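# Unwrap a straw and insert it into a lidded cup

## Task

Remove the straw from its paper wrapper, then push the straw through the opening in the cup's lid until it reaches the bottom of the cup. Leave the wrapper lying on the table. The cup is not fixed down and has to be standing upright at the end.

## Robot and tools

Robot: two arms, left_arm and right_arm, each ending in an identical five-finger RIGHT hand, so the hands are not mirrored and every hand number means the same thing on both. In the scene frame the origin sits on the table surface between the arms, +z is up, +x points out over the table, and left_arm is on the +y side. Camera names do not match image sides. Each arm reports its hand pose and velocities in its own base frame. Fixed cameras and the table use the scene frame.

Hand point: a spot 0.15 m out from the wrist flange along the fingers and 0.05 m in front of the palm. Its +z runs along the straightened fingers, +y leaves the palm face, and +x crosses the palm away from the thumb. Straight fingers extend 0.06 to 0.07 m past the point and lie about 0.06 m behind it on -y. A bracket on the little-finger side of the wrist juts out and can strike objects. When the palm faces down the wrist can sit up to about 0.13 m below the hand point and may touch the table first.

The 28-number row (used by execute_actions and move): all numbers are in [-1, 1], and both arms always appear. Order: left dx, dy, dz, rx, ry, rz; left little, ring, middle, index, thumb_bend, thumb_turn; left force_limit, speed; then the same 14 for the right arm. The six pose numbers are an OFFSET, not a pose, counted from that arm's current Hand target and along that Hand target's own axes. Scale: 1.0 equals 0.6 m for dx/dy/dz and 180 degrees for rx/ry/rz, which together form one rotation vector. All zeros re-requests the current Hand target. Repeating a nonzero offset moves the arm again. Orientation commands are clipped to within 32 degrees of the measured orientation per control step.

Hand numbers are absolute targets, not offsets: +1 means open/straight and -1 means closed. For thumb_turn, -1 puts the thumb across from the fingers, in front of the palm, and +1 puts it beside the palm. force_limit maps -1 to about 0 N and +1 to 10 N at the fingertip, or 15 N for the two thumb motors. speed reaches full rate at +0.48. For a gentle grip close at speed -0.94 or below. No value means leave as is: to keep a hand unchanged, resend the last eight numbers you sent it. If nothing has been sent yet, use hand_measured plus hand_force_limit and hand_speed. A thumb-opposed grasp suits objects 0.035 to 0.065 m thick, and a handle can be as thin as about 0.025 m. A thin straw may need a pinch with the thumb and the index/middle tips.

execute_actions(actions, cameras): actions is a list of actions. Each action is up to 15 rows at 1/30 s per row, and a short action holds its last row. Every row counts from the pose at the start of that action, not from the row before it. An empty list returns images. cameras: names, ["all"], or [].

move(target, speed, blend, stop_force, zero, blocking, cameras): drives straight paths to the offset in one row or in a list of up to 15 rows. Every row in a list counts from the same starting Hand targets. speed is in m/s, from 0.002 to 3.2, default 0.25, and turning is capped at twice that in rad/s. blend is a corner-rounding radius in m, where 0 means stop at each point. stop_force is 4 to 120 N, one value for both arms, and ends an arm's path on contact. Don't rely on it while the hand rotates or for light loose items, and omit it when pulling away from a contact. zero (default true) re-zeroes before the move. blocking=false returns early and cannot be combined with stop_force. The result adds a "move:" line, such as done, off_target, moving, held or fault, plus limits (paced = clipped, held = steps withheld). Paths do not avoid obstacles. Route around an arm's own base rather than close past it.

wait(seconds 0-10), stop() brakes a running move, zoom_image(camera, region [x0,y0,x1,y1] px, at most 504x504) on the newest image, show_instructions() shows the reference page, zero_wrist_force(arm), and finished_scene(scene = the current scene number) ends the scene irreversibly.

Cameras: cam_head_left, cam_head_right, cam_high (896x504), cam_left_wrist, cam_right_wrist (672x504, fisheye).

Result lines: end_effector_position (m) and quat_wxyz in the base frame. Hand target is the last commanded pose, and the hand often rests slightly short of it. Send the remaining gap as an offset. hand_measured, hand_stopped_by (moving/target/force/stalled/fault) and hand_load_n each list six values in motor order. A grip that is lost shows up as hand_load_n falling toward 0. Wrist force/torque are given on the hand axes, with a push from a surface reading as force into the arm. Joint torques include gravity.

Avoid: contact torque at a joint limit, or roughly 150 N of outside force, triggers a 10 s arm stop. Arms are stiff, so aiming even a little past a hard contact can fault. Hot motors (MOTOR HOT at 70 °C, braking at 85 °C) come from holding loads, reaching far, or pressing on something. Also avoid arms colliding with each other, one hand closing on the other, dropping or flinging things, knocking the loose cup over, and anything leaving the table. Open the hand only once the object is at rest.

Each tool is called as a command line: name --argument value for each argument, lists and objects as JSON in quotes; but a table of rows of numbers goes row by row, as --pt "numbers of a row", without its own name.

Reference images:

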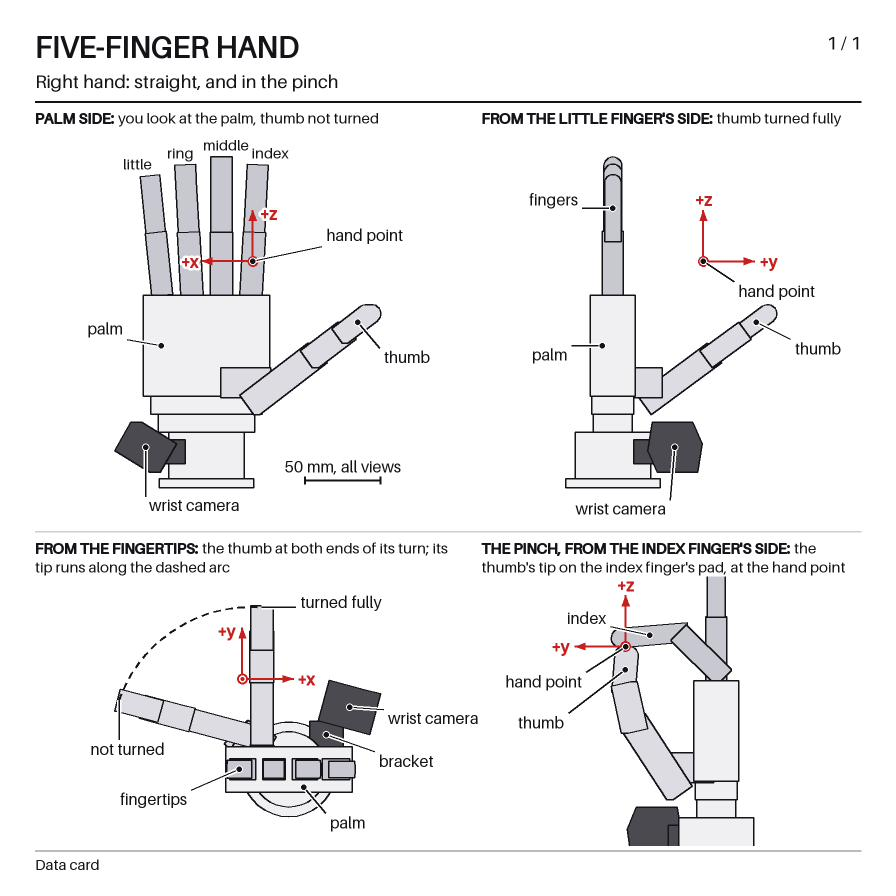

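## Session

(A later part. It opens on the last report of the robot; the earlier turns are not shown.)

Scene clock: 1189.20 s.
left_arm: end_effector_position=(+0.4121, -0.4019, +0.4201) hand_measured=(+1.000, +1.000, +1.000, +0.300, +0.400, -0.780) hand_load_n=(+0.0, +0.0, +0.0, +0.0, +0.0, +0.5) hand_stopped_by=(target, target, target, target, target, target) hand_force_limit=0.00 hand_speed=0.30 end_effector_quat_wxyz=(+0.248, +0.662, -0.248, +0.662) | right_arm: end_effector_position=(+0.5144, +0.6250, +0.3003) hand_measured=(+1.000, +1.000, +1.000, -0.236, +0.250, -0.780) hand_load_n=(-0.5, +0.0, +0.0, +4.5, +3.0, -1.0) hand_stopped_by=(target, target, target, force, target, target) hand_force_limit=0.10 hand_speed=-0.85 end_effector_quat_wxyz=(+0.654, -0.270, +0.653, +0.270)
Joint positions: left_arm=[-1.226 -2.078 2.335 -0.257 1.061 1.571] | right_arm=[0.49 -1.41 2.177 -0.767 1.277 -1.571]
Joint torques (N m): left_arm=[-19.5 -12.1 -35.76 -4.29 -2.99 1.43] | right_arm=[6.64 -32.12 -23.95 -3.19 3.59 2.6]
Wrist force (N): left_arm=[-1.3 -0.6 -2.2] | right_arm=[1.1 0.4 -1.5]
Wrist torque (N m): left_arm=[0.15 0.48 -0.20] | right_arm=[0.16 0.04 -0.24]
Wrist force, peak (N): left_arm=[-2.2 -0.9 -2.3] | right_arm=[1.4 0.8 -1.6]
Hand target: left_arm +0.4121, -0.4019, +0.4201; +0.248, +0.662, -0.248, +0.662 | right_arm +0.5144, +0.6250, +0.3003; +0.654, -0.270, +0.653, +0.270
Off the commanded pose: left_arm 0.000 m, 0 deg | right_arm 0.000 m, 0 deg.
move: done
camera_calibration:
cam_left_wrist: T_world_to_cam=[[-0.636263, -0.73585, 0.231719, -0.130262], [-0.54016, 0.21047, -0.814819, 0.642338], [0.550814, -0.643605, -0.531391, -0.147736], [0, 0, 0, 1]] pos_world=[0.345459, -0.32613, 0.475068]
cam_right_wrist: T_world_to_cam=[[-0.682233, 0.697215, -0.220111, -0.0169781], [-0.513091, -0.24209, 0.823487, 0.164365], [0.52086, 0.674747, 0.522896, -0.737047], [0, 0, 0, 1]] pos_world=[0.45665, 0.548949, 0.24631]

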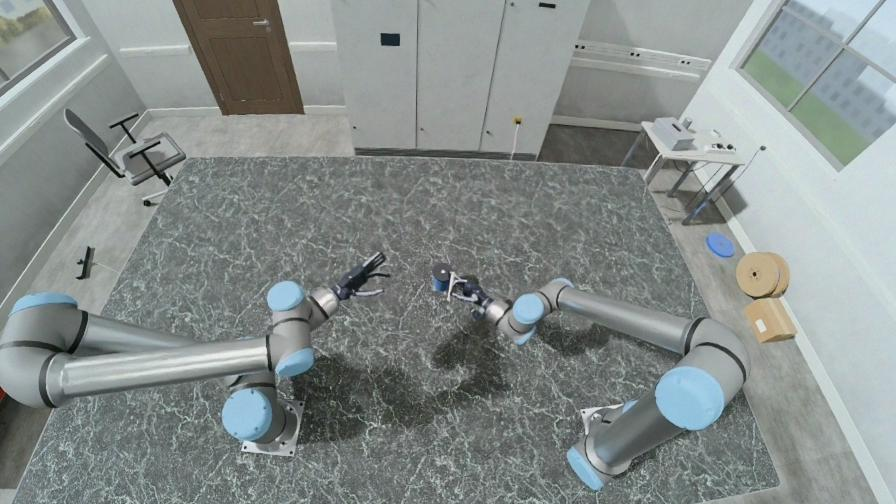

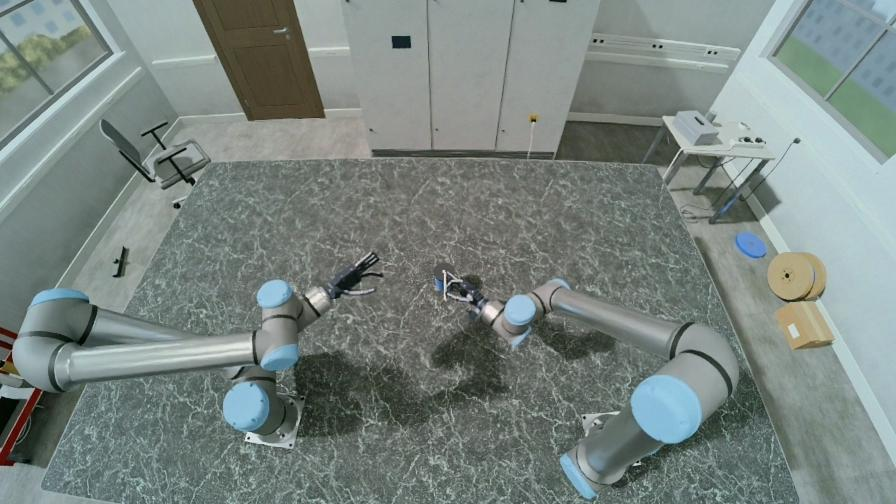

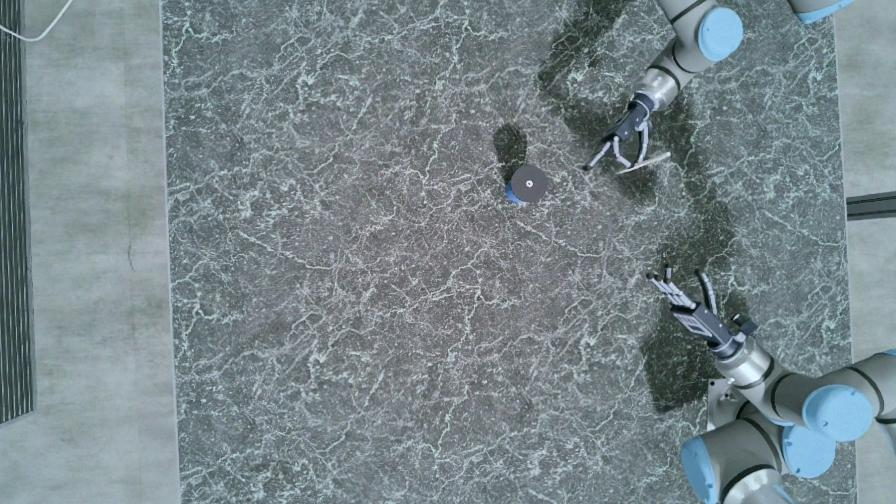

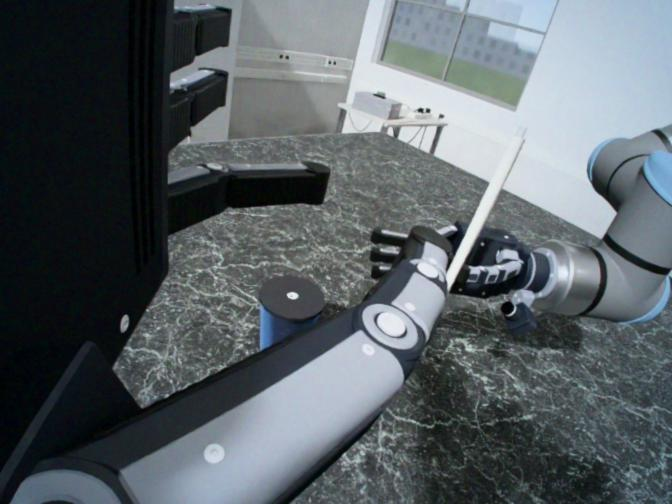

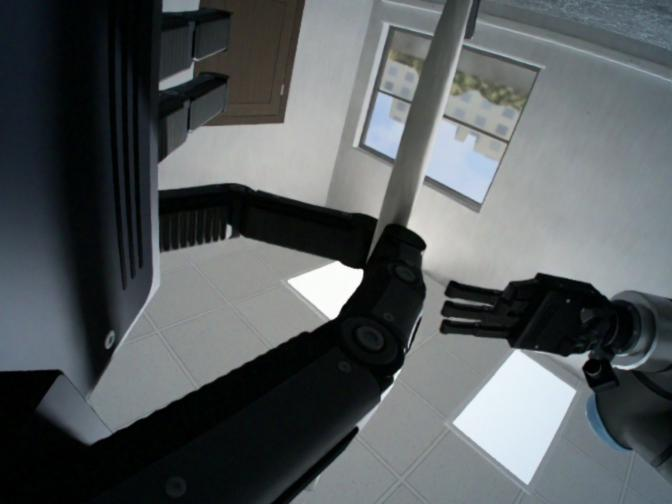

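move --pt "0.0215 0.1368 0.2372 0 0 0 1 1 1 0.3 0.4 -0.78 0 0.3 0 0 0 0 0 0 1 1 1 -0.45 0.25 -0.78 0.1 -0.85" --speed 0.25 --cameras '["cam_left_wrist","cam_right_wrist","cam_high"]'

zoom_image --camera "cam_left_wrist" --region '[300, 80, 560, 340]'

Scene clock: 1244.23 s.
left_arm: end_effector_position=(+0.4654, -0.5572, +0.4330) hand_measured=(+1.000, +1.000, +1.000, +0.300, +0.400, -0.780) hand_load_n=(+0.0, +0.0, +0.0, +0.0, +0.0, +0.0) hand_stopped_by=(target, target, target, target, target, target) hand_force_limit=0.00 hand_speed=0.30 end_effector_quat_wxyz=(+0.248, +0.662, -0.248, +0.662) | right_arm: end_effector_position=(+0.5144, +0.6250, +0.3003) hand_measured=(+1.000, +1.000, +1.000, -0.236, +0.250, -0.780) hand_load_n=(+0.0, +0.0, +0.0, +5.0, +3.0, -1.0) hand_stopped_by=(target, target, target, force, target, target) hand_force_limit=0.10 hand_speed=-0.85 end_effector_quat_wxyz=(+0.654, -0.270, +0.653, +0.270)
Joint positions: left_arm=[-1.231 -1.764 2.119 -0.354 1.056 1.571] | right_arm=[0.49 -1.41 2.177 -0.767 1.277 -1.571]
Joint torques (N m): left_arm=[23.69 -15.43 -49.79 -4.77 2.91 -0.31] | right_arm=[6.32 -34.3 -23.28 -3.66 3.59 2.88]
Wrist force (N): left_arm=[-1.6 -1.1 -1.9] | right_arm=[1.0 0.4 -1.6]
Wrist torque (N m): left_arm=[0.13 0.49 -0.26] | right_arm=[0.16 0.06 -0.24]
Wrist force, peak (N): left_arm=[-1.6 -1.5 -3.4] | right_arm=[1.2 0.4 -1.6]
Hand target: left_arm +0.4655, -0.5573, +0.4330; +0.248, +0.662, -0.248, +0.662 | right_arm +0.5144, +0.6250, +0.3003; +0.654, -0.270, +0.653, +0.270
Off the commanded pose: left_arm 0.000 m, 0 deg | right_arm 0.000 m, 0 deg.
move: done
camera_calibration:
cam_left_wrist: T_world_to_cam=[[-0.636348, -0.735794, 0.231667, -0.213456], [-0.539965, 0.210391, -0.814969, 0.714261], [0.550908, -0.643695, -0.531184, -0.270308], [0, 0, 0, 1]] pos_world=[0.398759, -0.48133, 0.487967]
cam_right_wrist: T_world_to_cam=[[-0.682184, 0.697308, -0.21997, -0.0170177], [-0.513112, -0.242226, 0.823434, 0.164513], [0.520904, 0.674602, 0.52304, -0.737075], [0, 0, 0, 1]] pos_world=[0.45675, 0.548948, 0.24631]
Images, in order (width x height): cam_high 896x504, cam_left_wrist 672x504, cam_right_wrist 672x504.

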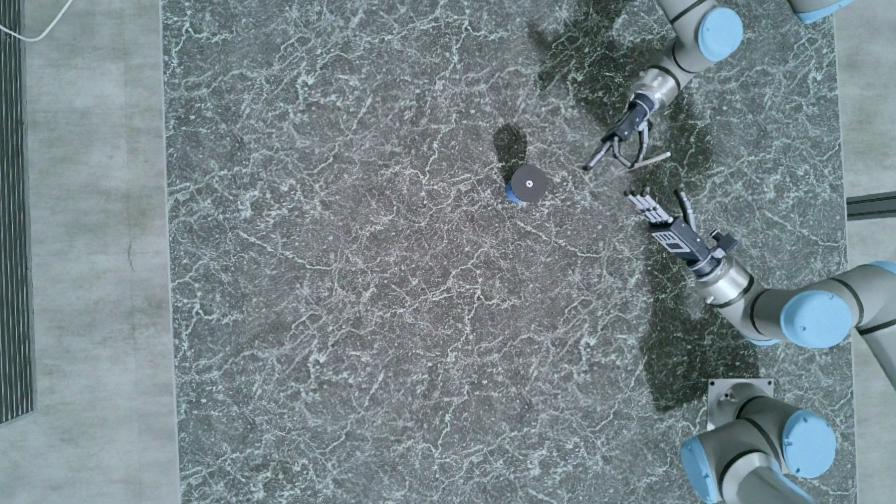

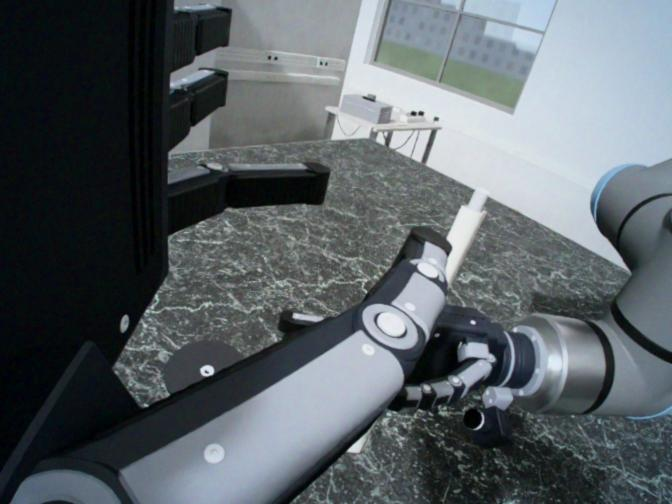

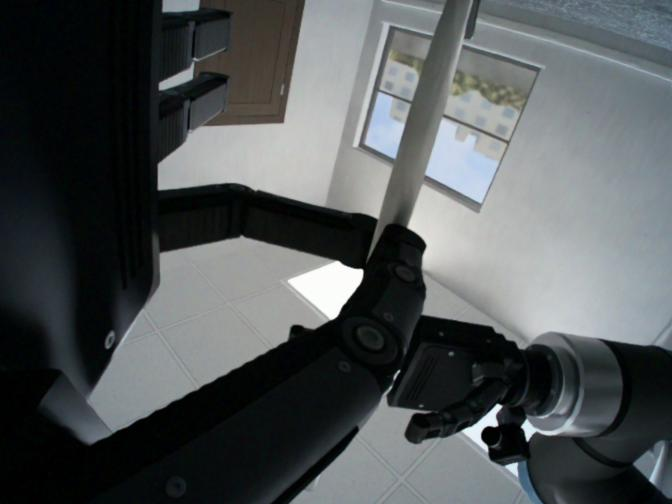

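Scaled by 1.938 from the camera's 672x504 image, which has a finer 960x720 frame.

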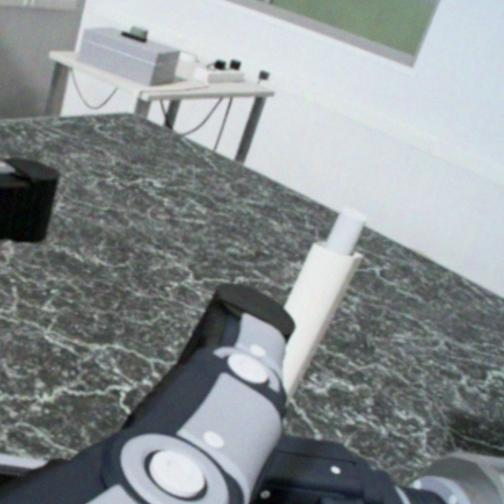

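move --pt "-0.0017 0.0573 0.0643 0 0 0 1 1 1 0.3 0.4 -0.78 0 0.3 0 0 0 0 0 0 1 1 1 -0.45 0.25 -0.78 0.1 -0.85" --speed 0.12 --cameras '["cam_left_wrist"]'

zoom_image --camera "cam_left_wrist" --region '[280, 120, 520, 320]'

Scene clock: 1271.50 s.
left_arm: end_effector_position=(+0.4720, -0.6084, +0.4320) hand_measured=(+1.000, +1.000, +1.000, +0.300, +0.400, -0.780) hand_load_n=(+0.0, +0.0, +0.0, +0.0, +0.0, +0.5) hand_stopped_by=(target, target, target, target, target, target) hand_force_limit=0.00 hand_speed=0.30 end_effector_quat_wxyz=(+0.248, +0.662, -0.248, +0.662) | right_arm: end_effector_position=(+0.5144, +0.6250, +0.3003) hand_measured=(+1.000, +1.000, +1.000, -0.236, +0.250, -0.780) hand_load_n=(+0.0, +0.0, +0.0, +5.0, +3.0, -1.0) hand_stopped_by=(target, target, target, force, target, target) hand_force_limit=0.10 hand_speed=-0.85 end_effector_quat_wxyz=(+0.654, -0.270, +0.653, +0.270)
Joint positions: left_arm=[-1.255 -1.682 2.053 -0.371 1.033 1.571] | right_arm=[0.49 -1.41 2.177 -0.767 1.277 -1.571]
Joint torques (N m): left_arm=[-18.5 -18.71 -46.87 -4.97 -3.04 -0.16] | right_arm=[6.44 -34.3 -22.77 -3.9 3.51 2.97]
Wrist force (N): left_arm=[-1.2 -0.6 -2.3] | right_arm=[0.9 0.4 -1.4]
Wrist torque (N m): left_arm=[0.19 0.41 -0.19] | right_arm=[0.15 0.06 -0.25]
Wrist force, peak (N): left_arm=[-1.5 -1.2 -2.7] | right_arm=[1.3 0.5 -1.7]
Hand target: left_arm +0.4720, -0.6086, +0.4319; +0.248, +0.662, -0.248, +0.662 | right_arm +0.5144, +0.6250, +0.3003; +0.654, -0.270, +0.653, +0.270
Off the commanded pose: left_arm 0.000 m, 0 deg | right_arm 0.000 m, 0 deg.
move: done
camera_calibration:
cam_left_wrist: T_world_to_cam=[[-0.636348, -0.735794, 0.231667, -0.246697], [-0.539965, 0.210391, -0.814969, 0.727782], [0.550908, -0.643695, -0.531184, -0.307433], [0, 0, 0, 1]] pos_world=[0.405359, -0.53253, 0.486967]
Images, in order (width x height): cam_left_wrist 672x504.

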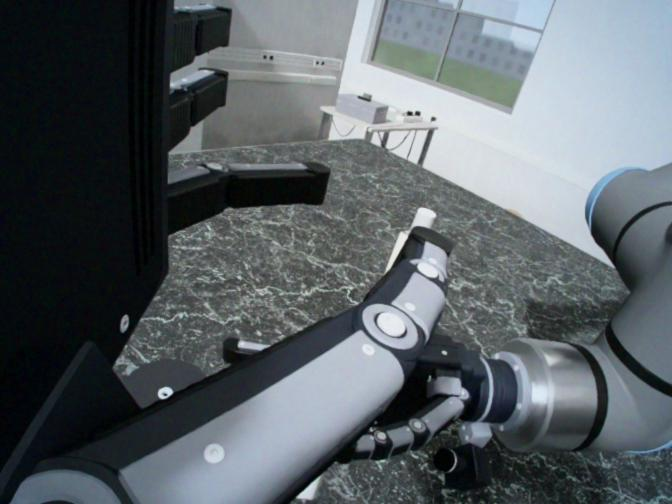

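Scaled by 2.100 from the camera's 672x504 image, which has a finer 960x720 frame.

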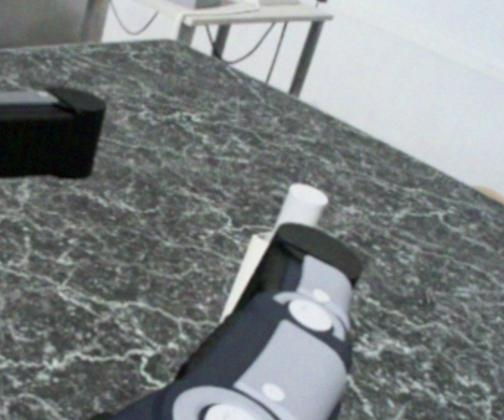

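move --pt "0.0015 0.0358 0.0312 0 0 0 1 1 1 0.3 0.4 -0.78 0 0.3 0 0 0 0 0 0 1 1 1 -0.45 0.25 -0.78 0.1 -0.85" --speed 0.05 --stop_force 5 --cameras '["cam_left_wrist"]'

zoom_image --camera "cam_left_wrist" --region '[260, 130, 500, 330]'

Scene clock: 1298.90 s.
left_arm: end_effector_position=(+0.4720, -0.6371, +0.4328) hand_measured=(+1.000, +1.000, +1.000, +0.300, +0.400, -0.780) hand_load_n=(+0.0, +0.0, +0.0, +0.0, +0.0, +0.5) hand_stopped_by=(target, target, target, target, target, target) hand_force_limit=0.00 hand_speed=0.30 end_effector_quat_wxyz=(+0.248, +0.662, -0.248, +0.662) | right_arm: end_effector_position=(+0.5144, +0.6250, +0.3003) hand_measured=(+1.000, +1.000, +1.000, -0.236, +0.250, -0.780) hand_load_n=(+0.0, +0.0, +0.0, +4.5, +3.0, -0.5) hand_stopped_by=(target, target, target, force, target, target) hand_force_limit=0.10 hand_speed=-0.85 end_effector_quat_wxyz=(+0.654, -0.270, +0.653, +0.270)
Joint positions: left_arm=[-1.273 -1.642 2.015 -0.373 1.015 1.571] | right_arm=[0.49 -1.41 2.177 -0.767 1.277 -1.571]
Joint torques (N m): left_arm=[-18.38 -20.74 -47.52 -4.56 -2.85 1.27] | right_arm=[7.01 -34.1 -23.07 -3.66 3.61 2.92]
Wrist force (N): left_arm=[-1.6 -0.6 -2.0] | right_arm=[0.9 0.5 -1.3]
Wrist torque (N m): left_arm=[0.21 0.44 -0.23] | right_arm=[0.17 0.03 -0.23]
Wrist force, peak (N): left_arm=[-1.5 -1.1 -2.6] | right_arm=[1.3 0.5 -1.5]
Hand target: left_arm +0.4720, -0.6371, +0.4328; +0.248, +0.662, -0.248, +0.662 | right_arm +0.5144, +0.6250, +0.3003; +0.654, -0.270, +0.653, +0.270
Off the commanded pose: left_arm 0.000 m, 0 deg | right_arm 0.000 m, 0 deg.
move: done
camera_calibration:
cam_left_wrist: T_world_to_cam=[[-0.636348, -0.735794, 0.231667, -0.267959], [-0.539965, 0.210391, -0.814969, 0.734608], [0.550908, -0.643695, -0.531184, -0.325484], [0, 0, 0, 1]] pos_world=[0.405459, -0.56123, 0.487867]
Images, in order (width x height): cam_left_wrist 672x504.

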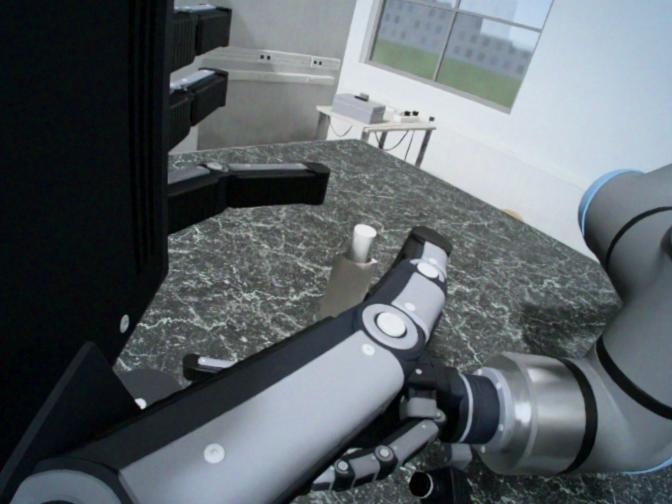

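Scaled by 2.100 from the camera's 672x504 image, which has a finer 960x720 frame.

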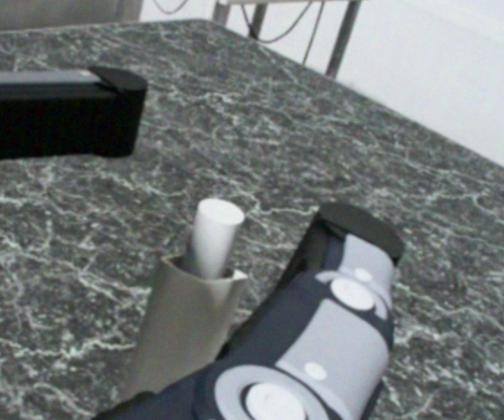

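move --pt "0.0025 -0.0043 0.005 0 0 0 1 1 1 0.3 0.4 -0.78 0 0.3 0 0 0 0 0 0 1 1 1 -0.45 0.25 -0.78 0.1 -0.85" --pt "0.0025 -0.0043 0.005 0 0 0 1 1 1 -0.5 0.4 -0.78 -0.3 -0.85 0 0 0 0 0 0 1 1 1 -0.45 0.25 -0.78 0.1 -0.85" --speed 0.05 --cameras '["cam_left_wrist","cam_right_wrist"]'

zoom_image --camera "cam_left_wrist" --region '[260, 130, 500, 330]'

Scene clock: 1337.20 s.
left_arm: end_effector_position=(+0.4760, -0.6371, +0.4343) hand_measured=(+1.000, +1.000, +1.000, -0.500, +0.400, -0.780) hand_load_n=(+0.0, +0.0, +0.0, +0.0, +0.0, +0.0) hand_stopped_by=(target, target, target, target, target, target) hand_force_limit=-0.30 hand_speed=-0.85 end_effector_quat_wxyz=(+0.248, +0.662, -0.248, +0.662) | right_arm: end_effector_position=(+0.5144, +0.6250, +0.3003) hand_measured=(+1.000, +1.000, +1.000, -0.236, +0.250, -0.780) hand_load_n=(+0.0, +0.0, +0.0, +3.5, +2.0, -0.5) hand_stopped_by=(target, target, target, force, target, target) hand_force_limit=0.10 hand_speed=-0.85 end_effector_quat_wxyz=(+0.654, -0.270, +0.653, +0.270)
Joint positions: left_arm=[-1.265 -1.638 2.009 -0.371 1.022 1.571] | right_arm=[0.49 -1.41 2.177 -0.767 1.277 -1.571]
Joint torques (N m): left_arm=[20.72 -23.03 -47.63 0.69 2.91 -0.18] | right_arm=[6.46 -33.8 -23.24 -3.56 3.48 2.89]
Wrist force (N): left_arm=[-1.3 -0.5 -2.0] | right_arm=[0.8 0.3 -1.4]
Wrist torque (N m): left_arm=[0.23 0.41 -0.21] | right_arm=[0.12 0.05 -0.26]
Wrist force, peak (N): left_arm=[-1.7 -0.5 -2.4] | right_arm=[1.0 0.5 -1.7]
Hand target: left_arm +0.4760, -0.6371, +0.4343; +0.248, +0.662, -0.248, +0.662 | right_arm +0.5144, +0.6250, +0.3003; +0.654, -0.270, +0.653, +0.270
Off the commanded pose: left_arm 0.000 m, 0 deg | right_arm 0.000 m, 0 deg.
move: done
camera_calibration:
cam_left_wrist: T_world_to_cam=[[-0.636348, -0.735794, 0.231667, -0.265898], [-0.539965, 0.210391, -0.814969, 0.737957], [0.550908, -0.643695, -0.531184, -0.3269], [0, 0, 0, 1]] pos_world=[0.409359, -0.56133, 0.489367]
cam_right_wrist: T_world_to_cam=[[-0.682184, 0.697308, -0.21997, -0.0170177], [-0.513112, -0.242226, 0.823434, 0.164513], [0.520904, 0.674602, 0.52304, -0.737075], [0, 0, 0, 1]] pos_world=[0.45675, 0.548948, 0.24631]
Images, in order (width x height): cam_left_wrist 672x504, cam_right_wrist 672x504.

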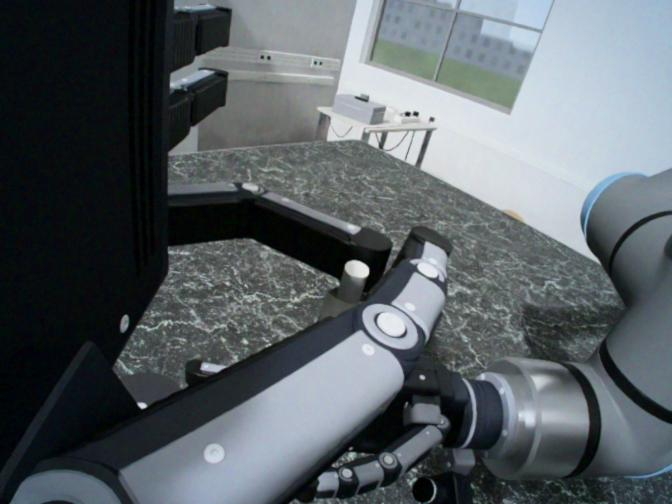

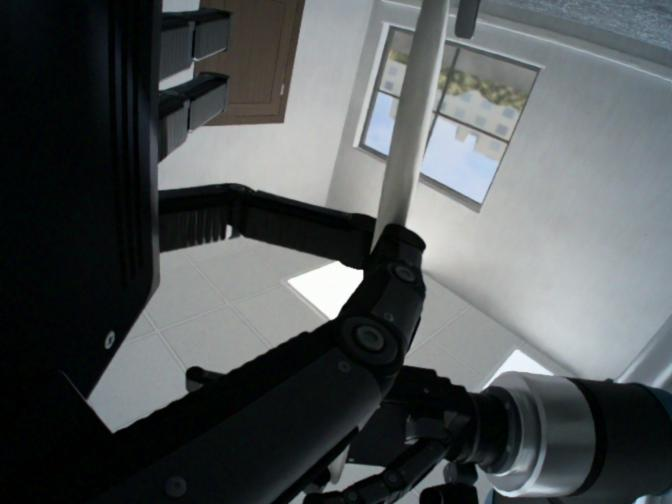

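Scaled by 2.100 from the camera's 672x504 image, which has a finer 960x720 frame.

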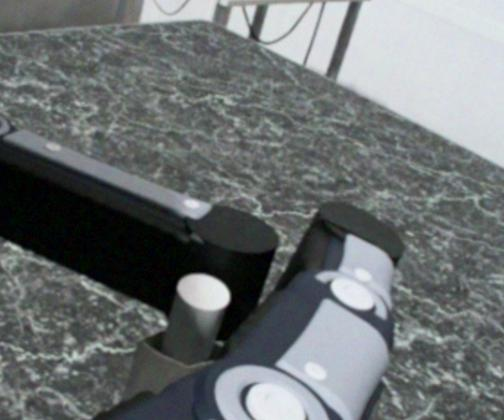

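move --pt "0 0 0 0 0 0 1 1 1 0.3 0.4 -0.78 -0.3 0 0 0 0 0 0 0 1 1 1 -0.45 0.25 -0.78 0.1 -0.85" --pt "0 0 -0.04 0 0 0 1 1 1 0.3 0.4 -0.78 -0.3 0 0 0 0 0 0 0 1 1 1 -0.45 0.25 -0.78 0.1 -0.85" --speed 0.05 --cameras '["cam_left_wrist","cam_right_wrist"]'

zoom_image --camera "cam_left_wrist" --region '[260, 130, 500, 330]'

Scene clock: 1377.40 s.
left_arm: end_effector_position=(+0.4580, -0.6214, +0.4343) hand_measured=(+1.000, +1.000, +1.000, +0.300, +0.400, -0.780) hand_load_n=(+0.0, +0.0, +0.0, +0.0, +0.0, +0.5) hand_stopped_by=(target, target, target, target, target, target) hand_force_limit=-0.30 hand_speed=0.00 end_effector_quat_wxyz=(+0.248, +0.662, -0.248, +0.662) | right_arm: end_effector_position=(+0.5144, +0.6250, +0.3003) hand_measured=(+1.000, +1.000, +1.000, -0.236, +0.250, -0.780) hand_load_n=(+0.0, +0.0, +0.0, +3.5, +2.5, -0.5) hand_stopped_by=(target, target, target, force, target, target) hand_force_limit=0.10 hand_speed=-0.85 end_effector_quat_wxyz=(+0.654, -0.270, +0.653, +0.270)
Joint positions: left_arm=[-1.292 -1.68 2.047 -0.366 0.996 1.571] | right_arm=[0.49 -1.41 2.177 -0.767 1.277 -1.571]
Joint torques (N m): left_arm=[-22.17 -40.52 -35.18 0.61 -2.86 -0.38] | right_arm=[5.65 -33.96 -23.95 -3.52 3.27 2.89]
Wrist force (N): left_arm=[-1.0 -0.2 -2.3] | right_arm=[0.8 0.7 -1.4]
Wrist torque (N m): left_arm=[0.24 0.38 -0.17] | right_arm=[0.19 0.04 -0.23]
Wrist force, peak (N): left_arm=[-1.2 -0.8 -2.7] | right_arm=[1.3 0.3 -1.6]
Hand target: left_arm +0.4579, -0.6213, +0.4343; +0.248, +0.662, -0.248, +0.662 | right_arm +0.5144, +0.6250, +0.3003; +0.654, -0.270, +0.653, +0.270
Off the commanded pose: left_arm 0.000 m, 0 deg | right_arm 0.000 m, 0 deg.
move: done
camera_calibration:
cam_left_wrist: T_world_to_cam=[[-0.636302, -0.735811, 0.231738, -0.265863], [-0.54002, 0.210327, -0.814948, 0.724912], [0.550907, -0.643696, -0.531184, -0.306878], [0, 0, 0, 1]] pos_world=[0.391359, -0.54563, 0.489368]
cam_right_wrist: T_world_to_cam=[[-0.682184, 0.697308, -0.21997, -0.0170177], [-0.513112, -0.242226, 0.823434, 0.164513], [0.520904, 0.674602, 0.52304, -0.737075], [0, 0, 0, 1]] pos_world=[0.45675, 0.548948, 0.24631]
Images, in order (width x height): cam_left_wrist 672x504, cam_right_wrist 672x504.

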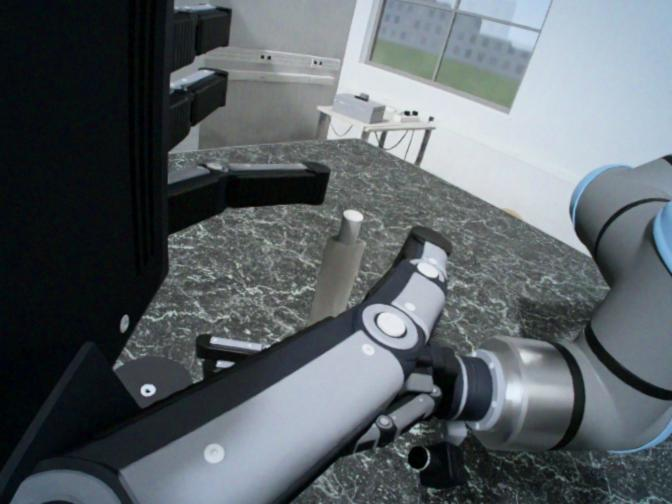

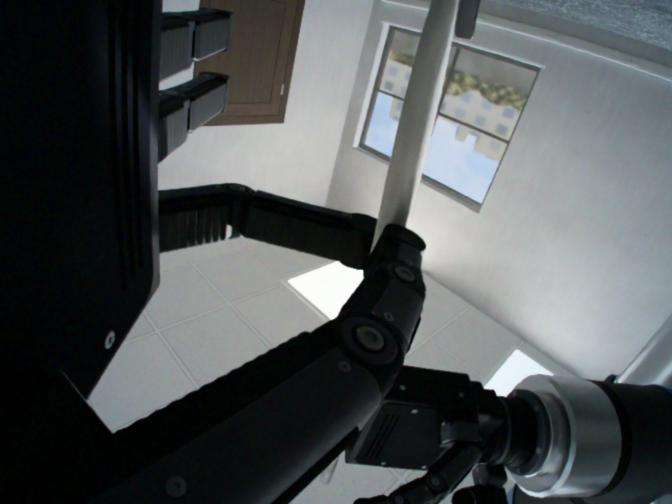

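Scaled by 2.100 from the camera's 672x504 image, which has a finer 960x720 frame.

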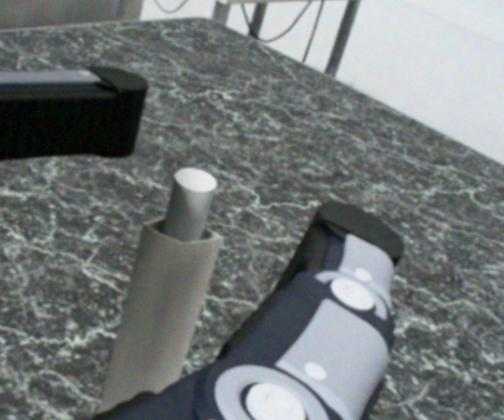

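move --pt "0 0 0 0 0 0 1 1 1 0.3 0.05 -0.78 -0.3 0 0 0 0 0 0 0 1 1 1 -0.45 0.25 -0.78 0.1 -0.85" --pt "0.001 0.005 0.006 0 0 0 1 1 1 0.3 0.05 -0.78 -0.3 0 0 0 0 0 0 0 1 1 1 -0.45 0.25 -0.78 0.1 -0.85" --speed 0.05 --cameras '["cam_left_wrist"]'

zoom_image --camera "cam_left_wrist" --region '[260, 130, 500, 330]'

Scene clock: 1409.47 s.
left_arm: end_effector_position=(+0.4586, -0.6258, +0.4349) hand_measured=(+1.000, +1.000, +1.000, +0.300, +0.050, -0.780) hand_load_n=(+0.0, +0.0, +0.0, +0.0, +0.0, +0.0) hand_stopped_by=(target, target, target, target, target, target) hand_force_limit=-0.30 hand_speed=0.00 end_effector_quat_wxyz=(+0.248, +0.662, -0.248, +0.662) | right_arm: end_effector_position=(+0.5144, +0.6250, +0.3003) hand_measured=(+1.000, +1.000, +1.000, -0.236, +0.250, -0.780) hand_load_n=(+0.0, +0.0, +0.0, +3.5, +2.5, -0.5) hand_stopped_by=(target, target, target, force, target, target) hand_force_limit=0.10 hand_speed=-0.85 end_effector_quat_wxyz=(+0.654, -0.270, +0.653, +0.270)
Joint positions: left_arm=[-1.293 -1.674 2.04 -0.366 0.994 1.571] | right_arm=[0.49 -1.41 2.177 -0.767 1.277 -1.571]
Joint torques (N m): left_arm=[-18.83 -20.03 -46.68 0.66 -2.7 1.13] | right_arm=[4.95 -34.44 -23.84 -3.52 3.44 2.84]
Wrist force (N): left_arm=[-1.0 -0.7 -2.1] | right_arm=[0.6 0.2 -1.2]
Wrist torque (N m): left_arm=[0.16 0.36 -0.19] | right_arm=[0.12 0.06 -0.25]
Wrist force, peak (N): left_arm=[-1.4 -0.8 -2.6] | right_arm=[1.1 0.5 -1.7]
Hand target: left_arm +0.4586, -0.6260, +0.4349; +0.248, +0.662, -0.248, +0.662 | right_arm +0.5144, +0.6250, +0.3003; +0.654, -0.270, +0.653, +0.270
Off the commanded pose: left_arm 0.000 m, 0 deg | right_arm 0.000 m, 0 deg.
move: done
camera_calibration:
cam_left_wrist: T_world_to_cam=[[-0.636348, -0.735794, 0.231667, -0.268699], [-0.539965, 0.210391, -0.814969, 0.726571], [0.550908, -0.643695, -0.531184, -0.30971], [0, 0, 0, 1]] pos_world=[0.391959, -0.54993, 0.489867]
Images, in order (width x height): cam_left_wrist 672x504.

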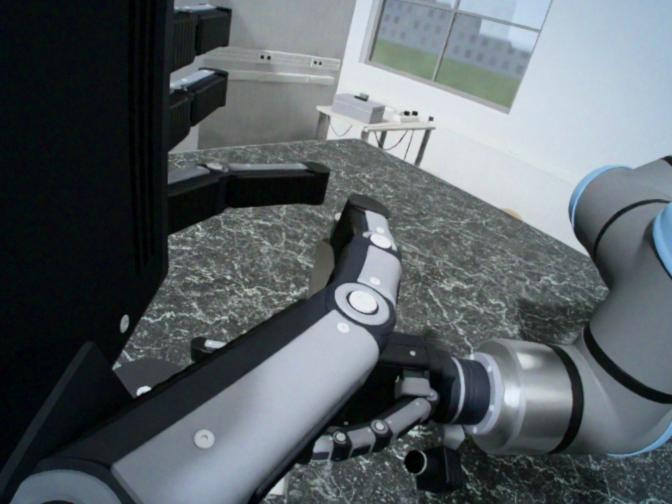

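Scaled by 2.100 from the camera's 672x504 image, which has a finer 960x720 frame.

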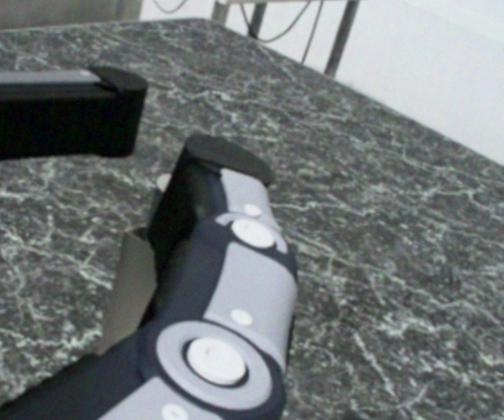

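move --pt "0 0 0 0 0 0 1 1 1 0.3 0.05 -0.55 -0.3 0 0 0 0 0 0 0 1 1 1 -0.45 0.25 -0.78 0.1 -0.85" --pt "0 0 0.0055 0 0 0 1 1 1 0.3 0.05 -0.55 -0.3 0 0 0 0 0 0 0 1 1 1 -0.45 0.25 -0.78 0.1 -0.85" --speed 0.05 --cameras '["cam_left_wrist","cam_right_wrist"]'

zoom_image --camera "cam_left_wrist" --region '[260, 130, 500, 330]'

zoom_image --camera "cam_right_wrist" --region '[330, 0, 672, 280]'

Scene clock: 1466.67 s.
left_arm: end_effector_position=(+0.4610, -0.6281, +0.4349) hand_measured=(+1.000, +1.000, +1.000, +0.300, +0.050, -0.550) hand_load_n=(+0.0, +0.0, +0.0, +0.0, +0.0, +0.0) hand_stopped_by=(target, target, target, target, target, target) hand_force_limit=-0.30 hand_speed=0.00 end_effector_quat_wxyz=(+0.248, +0.662, -0.248, +0.662) | right_arm: end_effector_position=(+0.5144, +0.6250, +0.3003) hand_measured=(+1.000, +1.000, +1.000, -0.236, +0.250, -0.780) hand_load_n=(+0.0, +0.0, +0.0, +3.0, +2.5, +0.0) hand_stopped_by=(target, target, target, force, target, target) hand_force_limit=0.10 hand_speed=-0.85 end_effector_quat_wxyz=(+0.654, -0.270, +0.653, +0.270)
Joint positions: left_arm=[-1.289 -1.668 2.034 -0.367 0.998 1.571] | right_arm=[0.49 -1.41 2.177 -0.767 1.277 -1.571]
Joint torques (N m): left_arm=[22.09 -20.33 -47.74 -4.67 2.94 0.4] | right_arm=[3.11 -33.62 -24.96 -3.49 3.4 2.86]
Wrist force (N): left_arm=[-1.2 -0.5 -2.1] | right_arm=[1.5 0.0 -1.5]
Wrist torque (N m): left_arm=[0.19 0.36 -0.18] | right_arm=[0.13 0.02 -0.22]
Wrist force, peak (N): left_arm=[-1.6 -0.7 -2.6] | right_arm=[1.3 0.7 -1.6]
Hand target: left_arm +0.4611, -0.6281, +0.4349; +0.248, +0.662, -0.248, +0.662 | right_arm +0.5144, +0.6250, +0.3003; +0.654, -0.270, +0.653, +0.270
Off the commanded pose: left_arm 0.000 m, 0 deg | right_arm 0.000 m, 0 deg.
move: done
camera_calibration:
cam_left_wrist: T_world_to_cam=[[-0.636348, -0.735794, 0.231667, -0.268887], [-0.539965, 0.210391, -0.814969, 0.728432], [0.550908, -0.643695, -0.531184, -0.31246], [0, 0, 0, 1]] pos_world=[0.394359, -0.55223, 0.489967]
cam_right_wrist: T_world_to_cam=[[-0.682184, 0.697308, -0.21997, -0.0170177], [-0.513112, -0.242226, 0.823434, 0.164513], [0.520904, 0.674602, 0.52304, -0.737075], [0, 0, 0, 1]] pos_world=[0.45675, 0.548948, 0.24631]
Images, in order (width x height): cam_left_wrist 672x504, cam_right_wrist 672x504.

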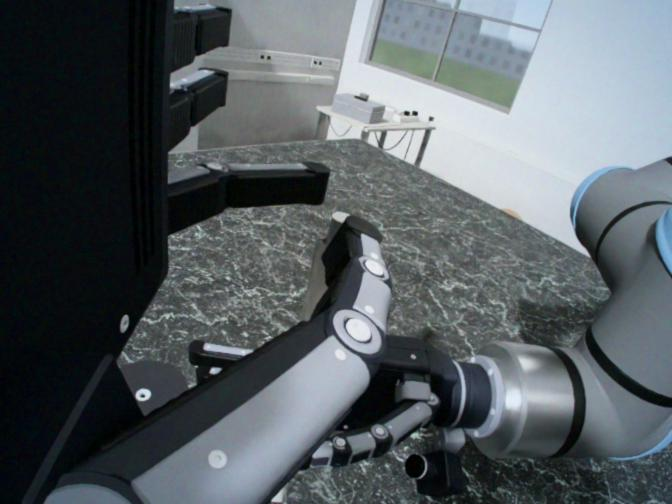

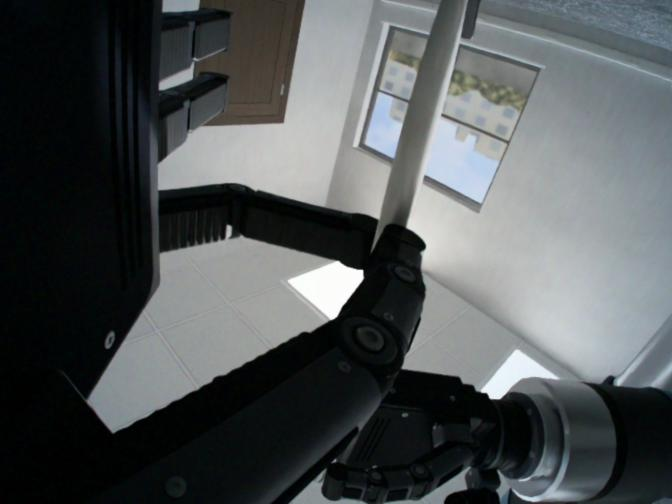

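Scaled by 2.100 from the camera's 672x504 image, which has a finer 960x720 frame.

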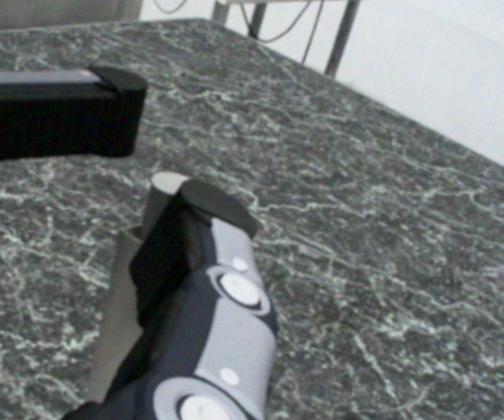

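Scaled by 1.474 from the camera's 672x504 image, which has a finer 960x720 frame.

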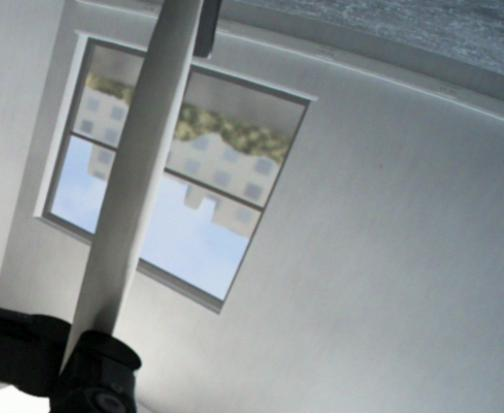

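move --pt "0 0 0 0 0 0 1 1 1 0.3 -0.1 -0.55 -0.3 0 0 0 0 0 0 0 1 1 1 -0.45 0.25 -0.78 0.1 -0.85" --pt "0 0 0.005 0 0 0 1 1 1 0.3 -0.1 -0.55 -0.3 0 0 0 0 0 0 0 1 1 1 -0.45 0.25 -0.78 0.1 -0.85" --speed 0.05 --cameras '["cam_left_wrist"]'

zoom_image --camera "cam_left_wrist" --region '[260, 130, 460, 310]'

Scene clock: 1494.37 s.
left_arm: end_effector_position=(+0.4633, -0.6300, +0.4349) hand_measured=(+1.000, +1.000, +1.000, +0.300, -0.100, -0.550) hand_load_n=(+0.0, +0.0, +0.0, +0.0, +0.0, +0.0) hand_stopped_by=(target, target, target, target, target, target) hand_force_limit=-0.30 hand_speed=0.00 end_effector_quat_wxyz=(+0.248, +0.662, -0.248, +0.662) | right_arm: end_effector_position=(+0.5144, +0.6250, +0.3003) hand_measured=(+1.000, +1.000, +1.000, -0.238, +0.250, -0.780) hand_load_n=(+0.0, +0.0, +0.0, +2.5, +1.5, -0.5) hand_stopped_by=(target, target, target, force, target, target) hand_force_limit=0.10 hand_speed=-0.85 end_effector_quat_wxyz=(+0.654, -0.270, +0.653, +0.270)
Joint positions: left_arm=[-1.286 -1.662 2.03 -0.367 1.001 1.571] | right_arm=[0.49 -1.41 2.177 -0.767 1.277 -1.571]
Joint torques (N m): left_arm=[21.58 -18.35 -47.41 -4.72 3.35 -0.25] | right_arm=[3.17 -34.51 -25.32 -3.3 3.4 2.81]
Wrist force (N): left_arm=[-1.1 -0.8 -2.1] | right_arm=[0.8 0.3 -1.4]
Wrist torque (N m): left_arm=[0.17 0.36 -0.19] | right_arm=[0.14 0.04 -0.24]
Wrist force, peak (N): left_arm=[-1.4 -0.8 -2.6] | right_arm=[1.3 0.3 -1.6]
Hand target: left_arm +0.4634, -0.6301, +0.4349; +0.248, +0.662, -0.248, +0.662 | right_arm +0.5144, +0.6250, +0.3003; +0.654, -0.270, +0.653, +0.270
Off the commanded pose: left_arm 0.000 m, 0 deg | right_arm 0.000 m, 0 deg.
move: done
camera_calibration:
cam_left_wrist: T_world_to_cam=[[-0.636348, -0.735794, 0.231667, -0.268895], [-0.539965, 0.210391, -0.814969, 0.730095], [0.550908, -0.643695, -0.531184, -0.315014], [0, 0, 0, 1]] pos_world=[0.396659, -0.55423, 0.489967]
Images, in order (width x height): cam_left_wrist 672x504.

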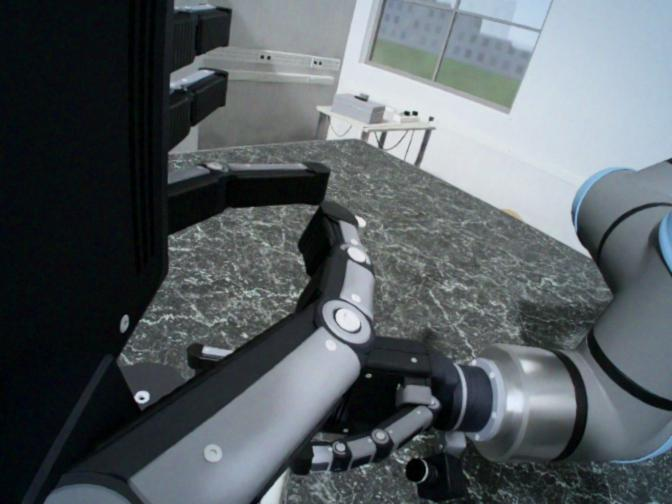

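Scaled by 2.520 from the camera's 672x504 image, which has a finer 960x720 frame.

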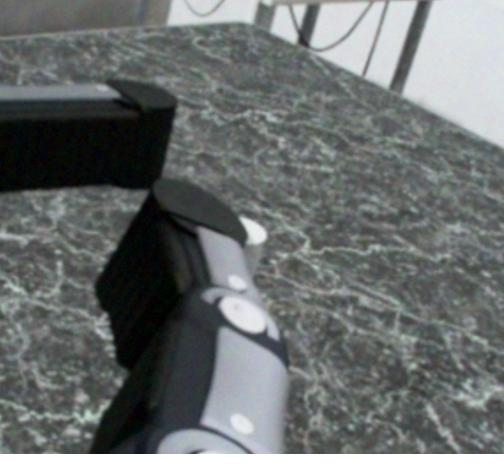

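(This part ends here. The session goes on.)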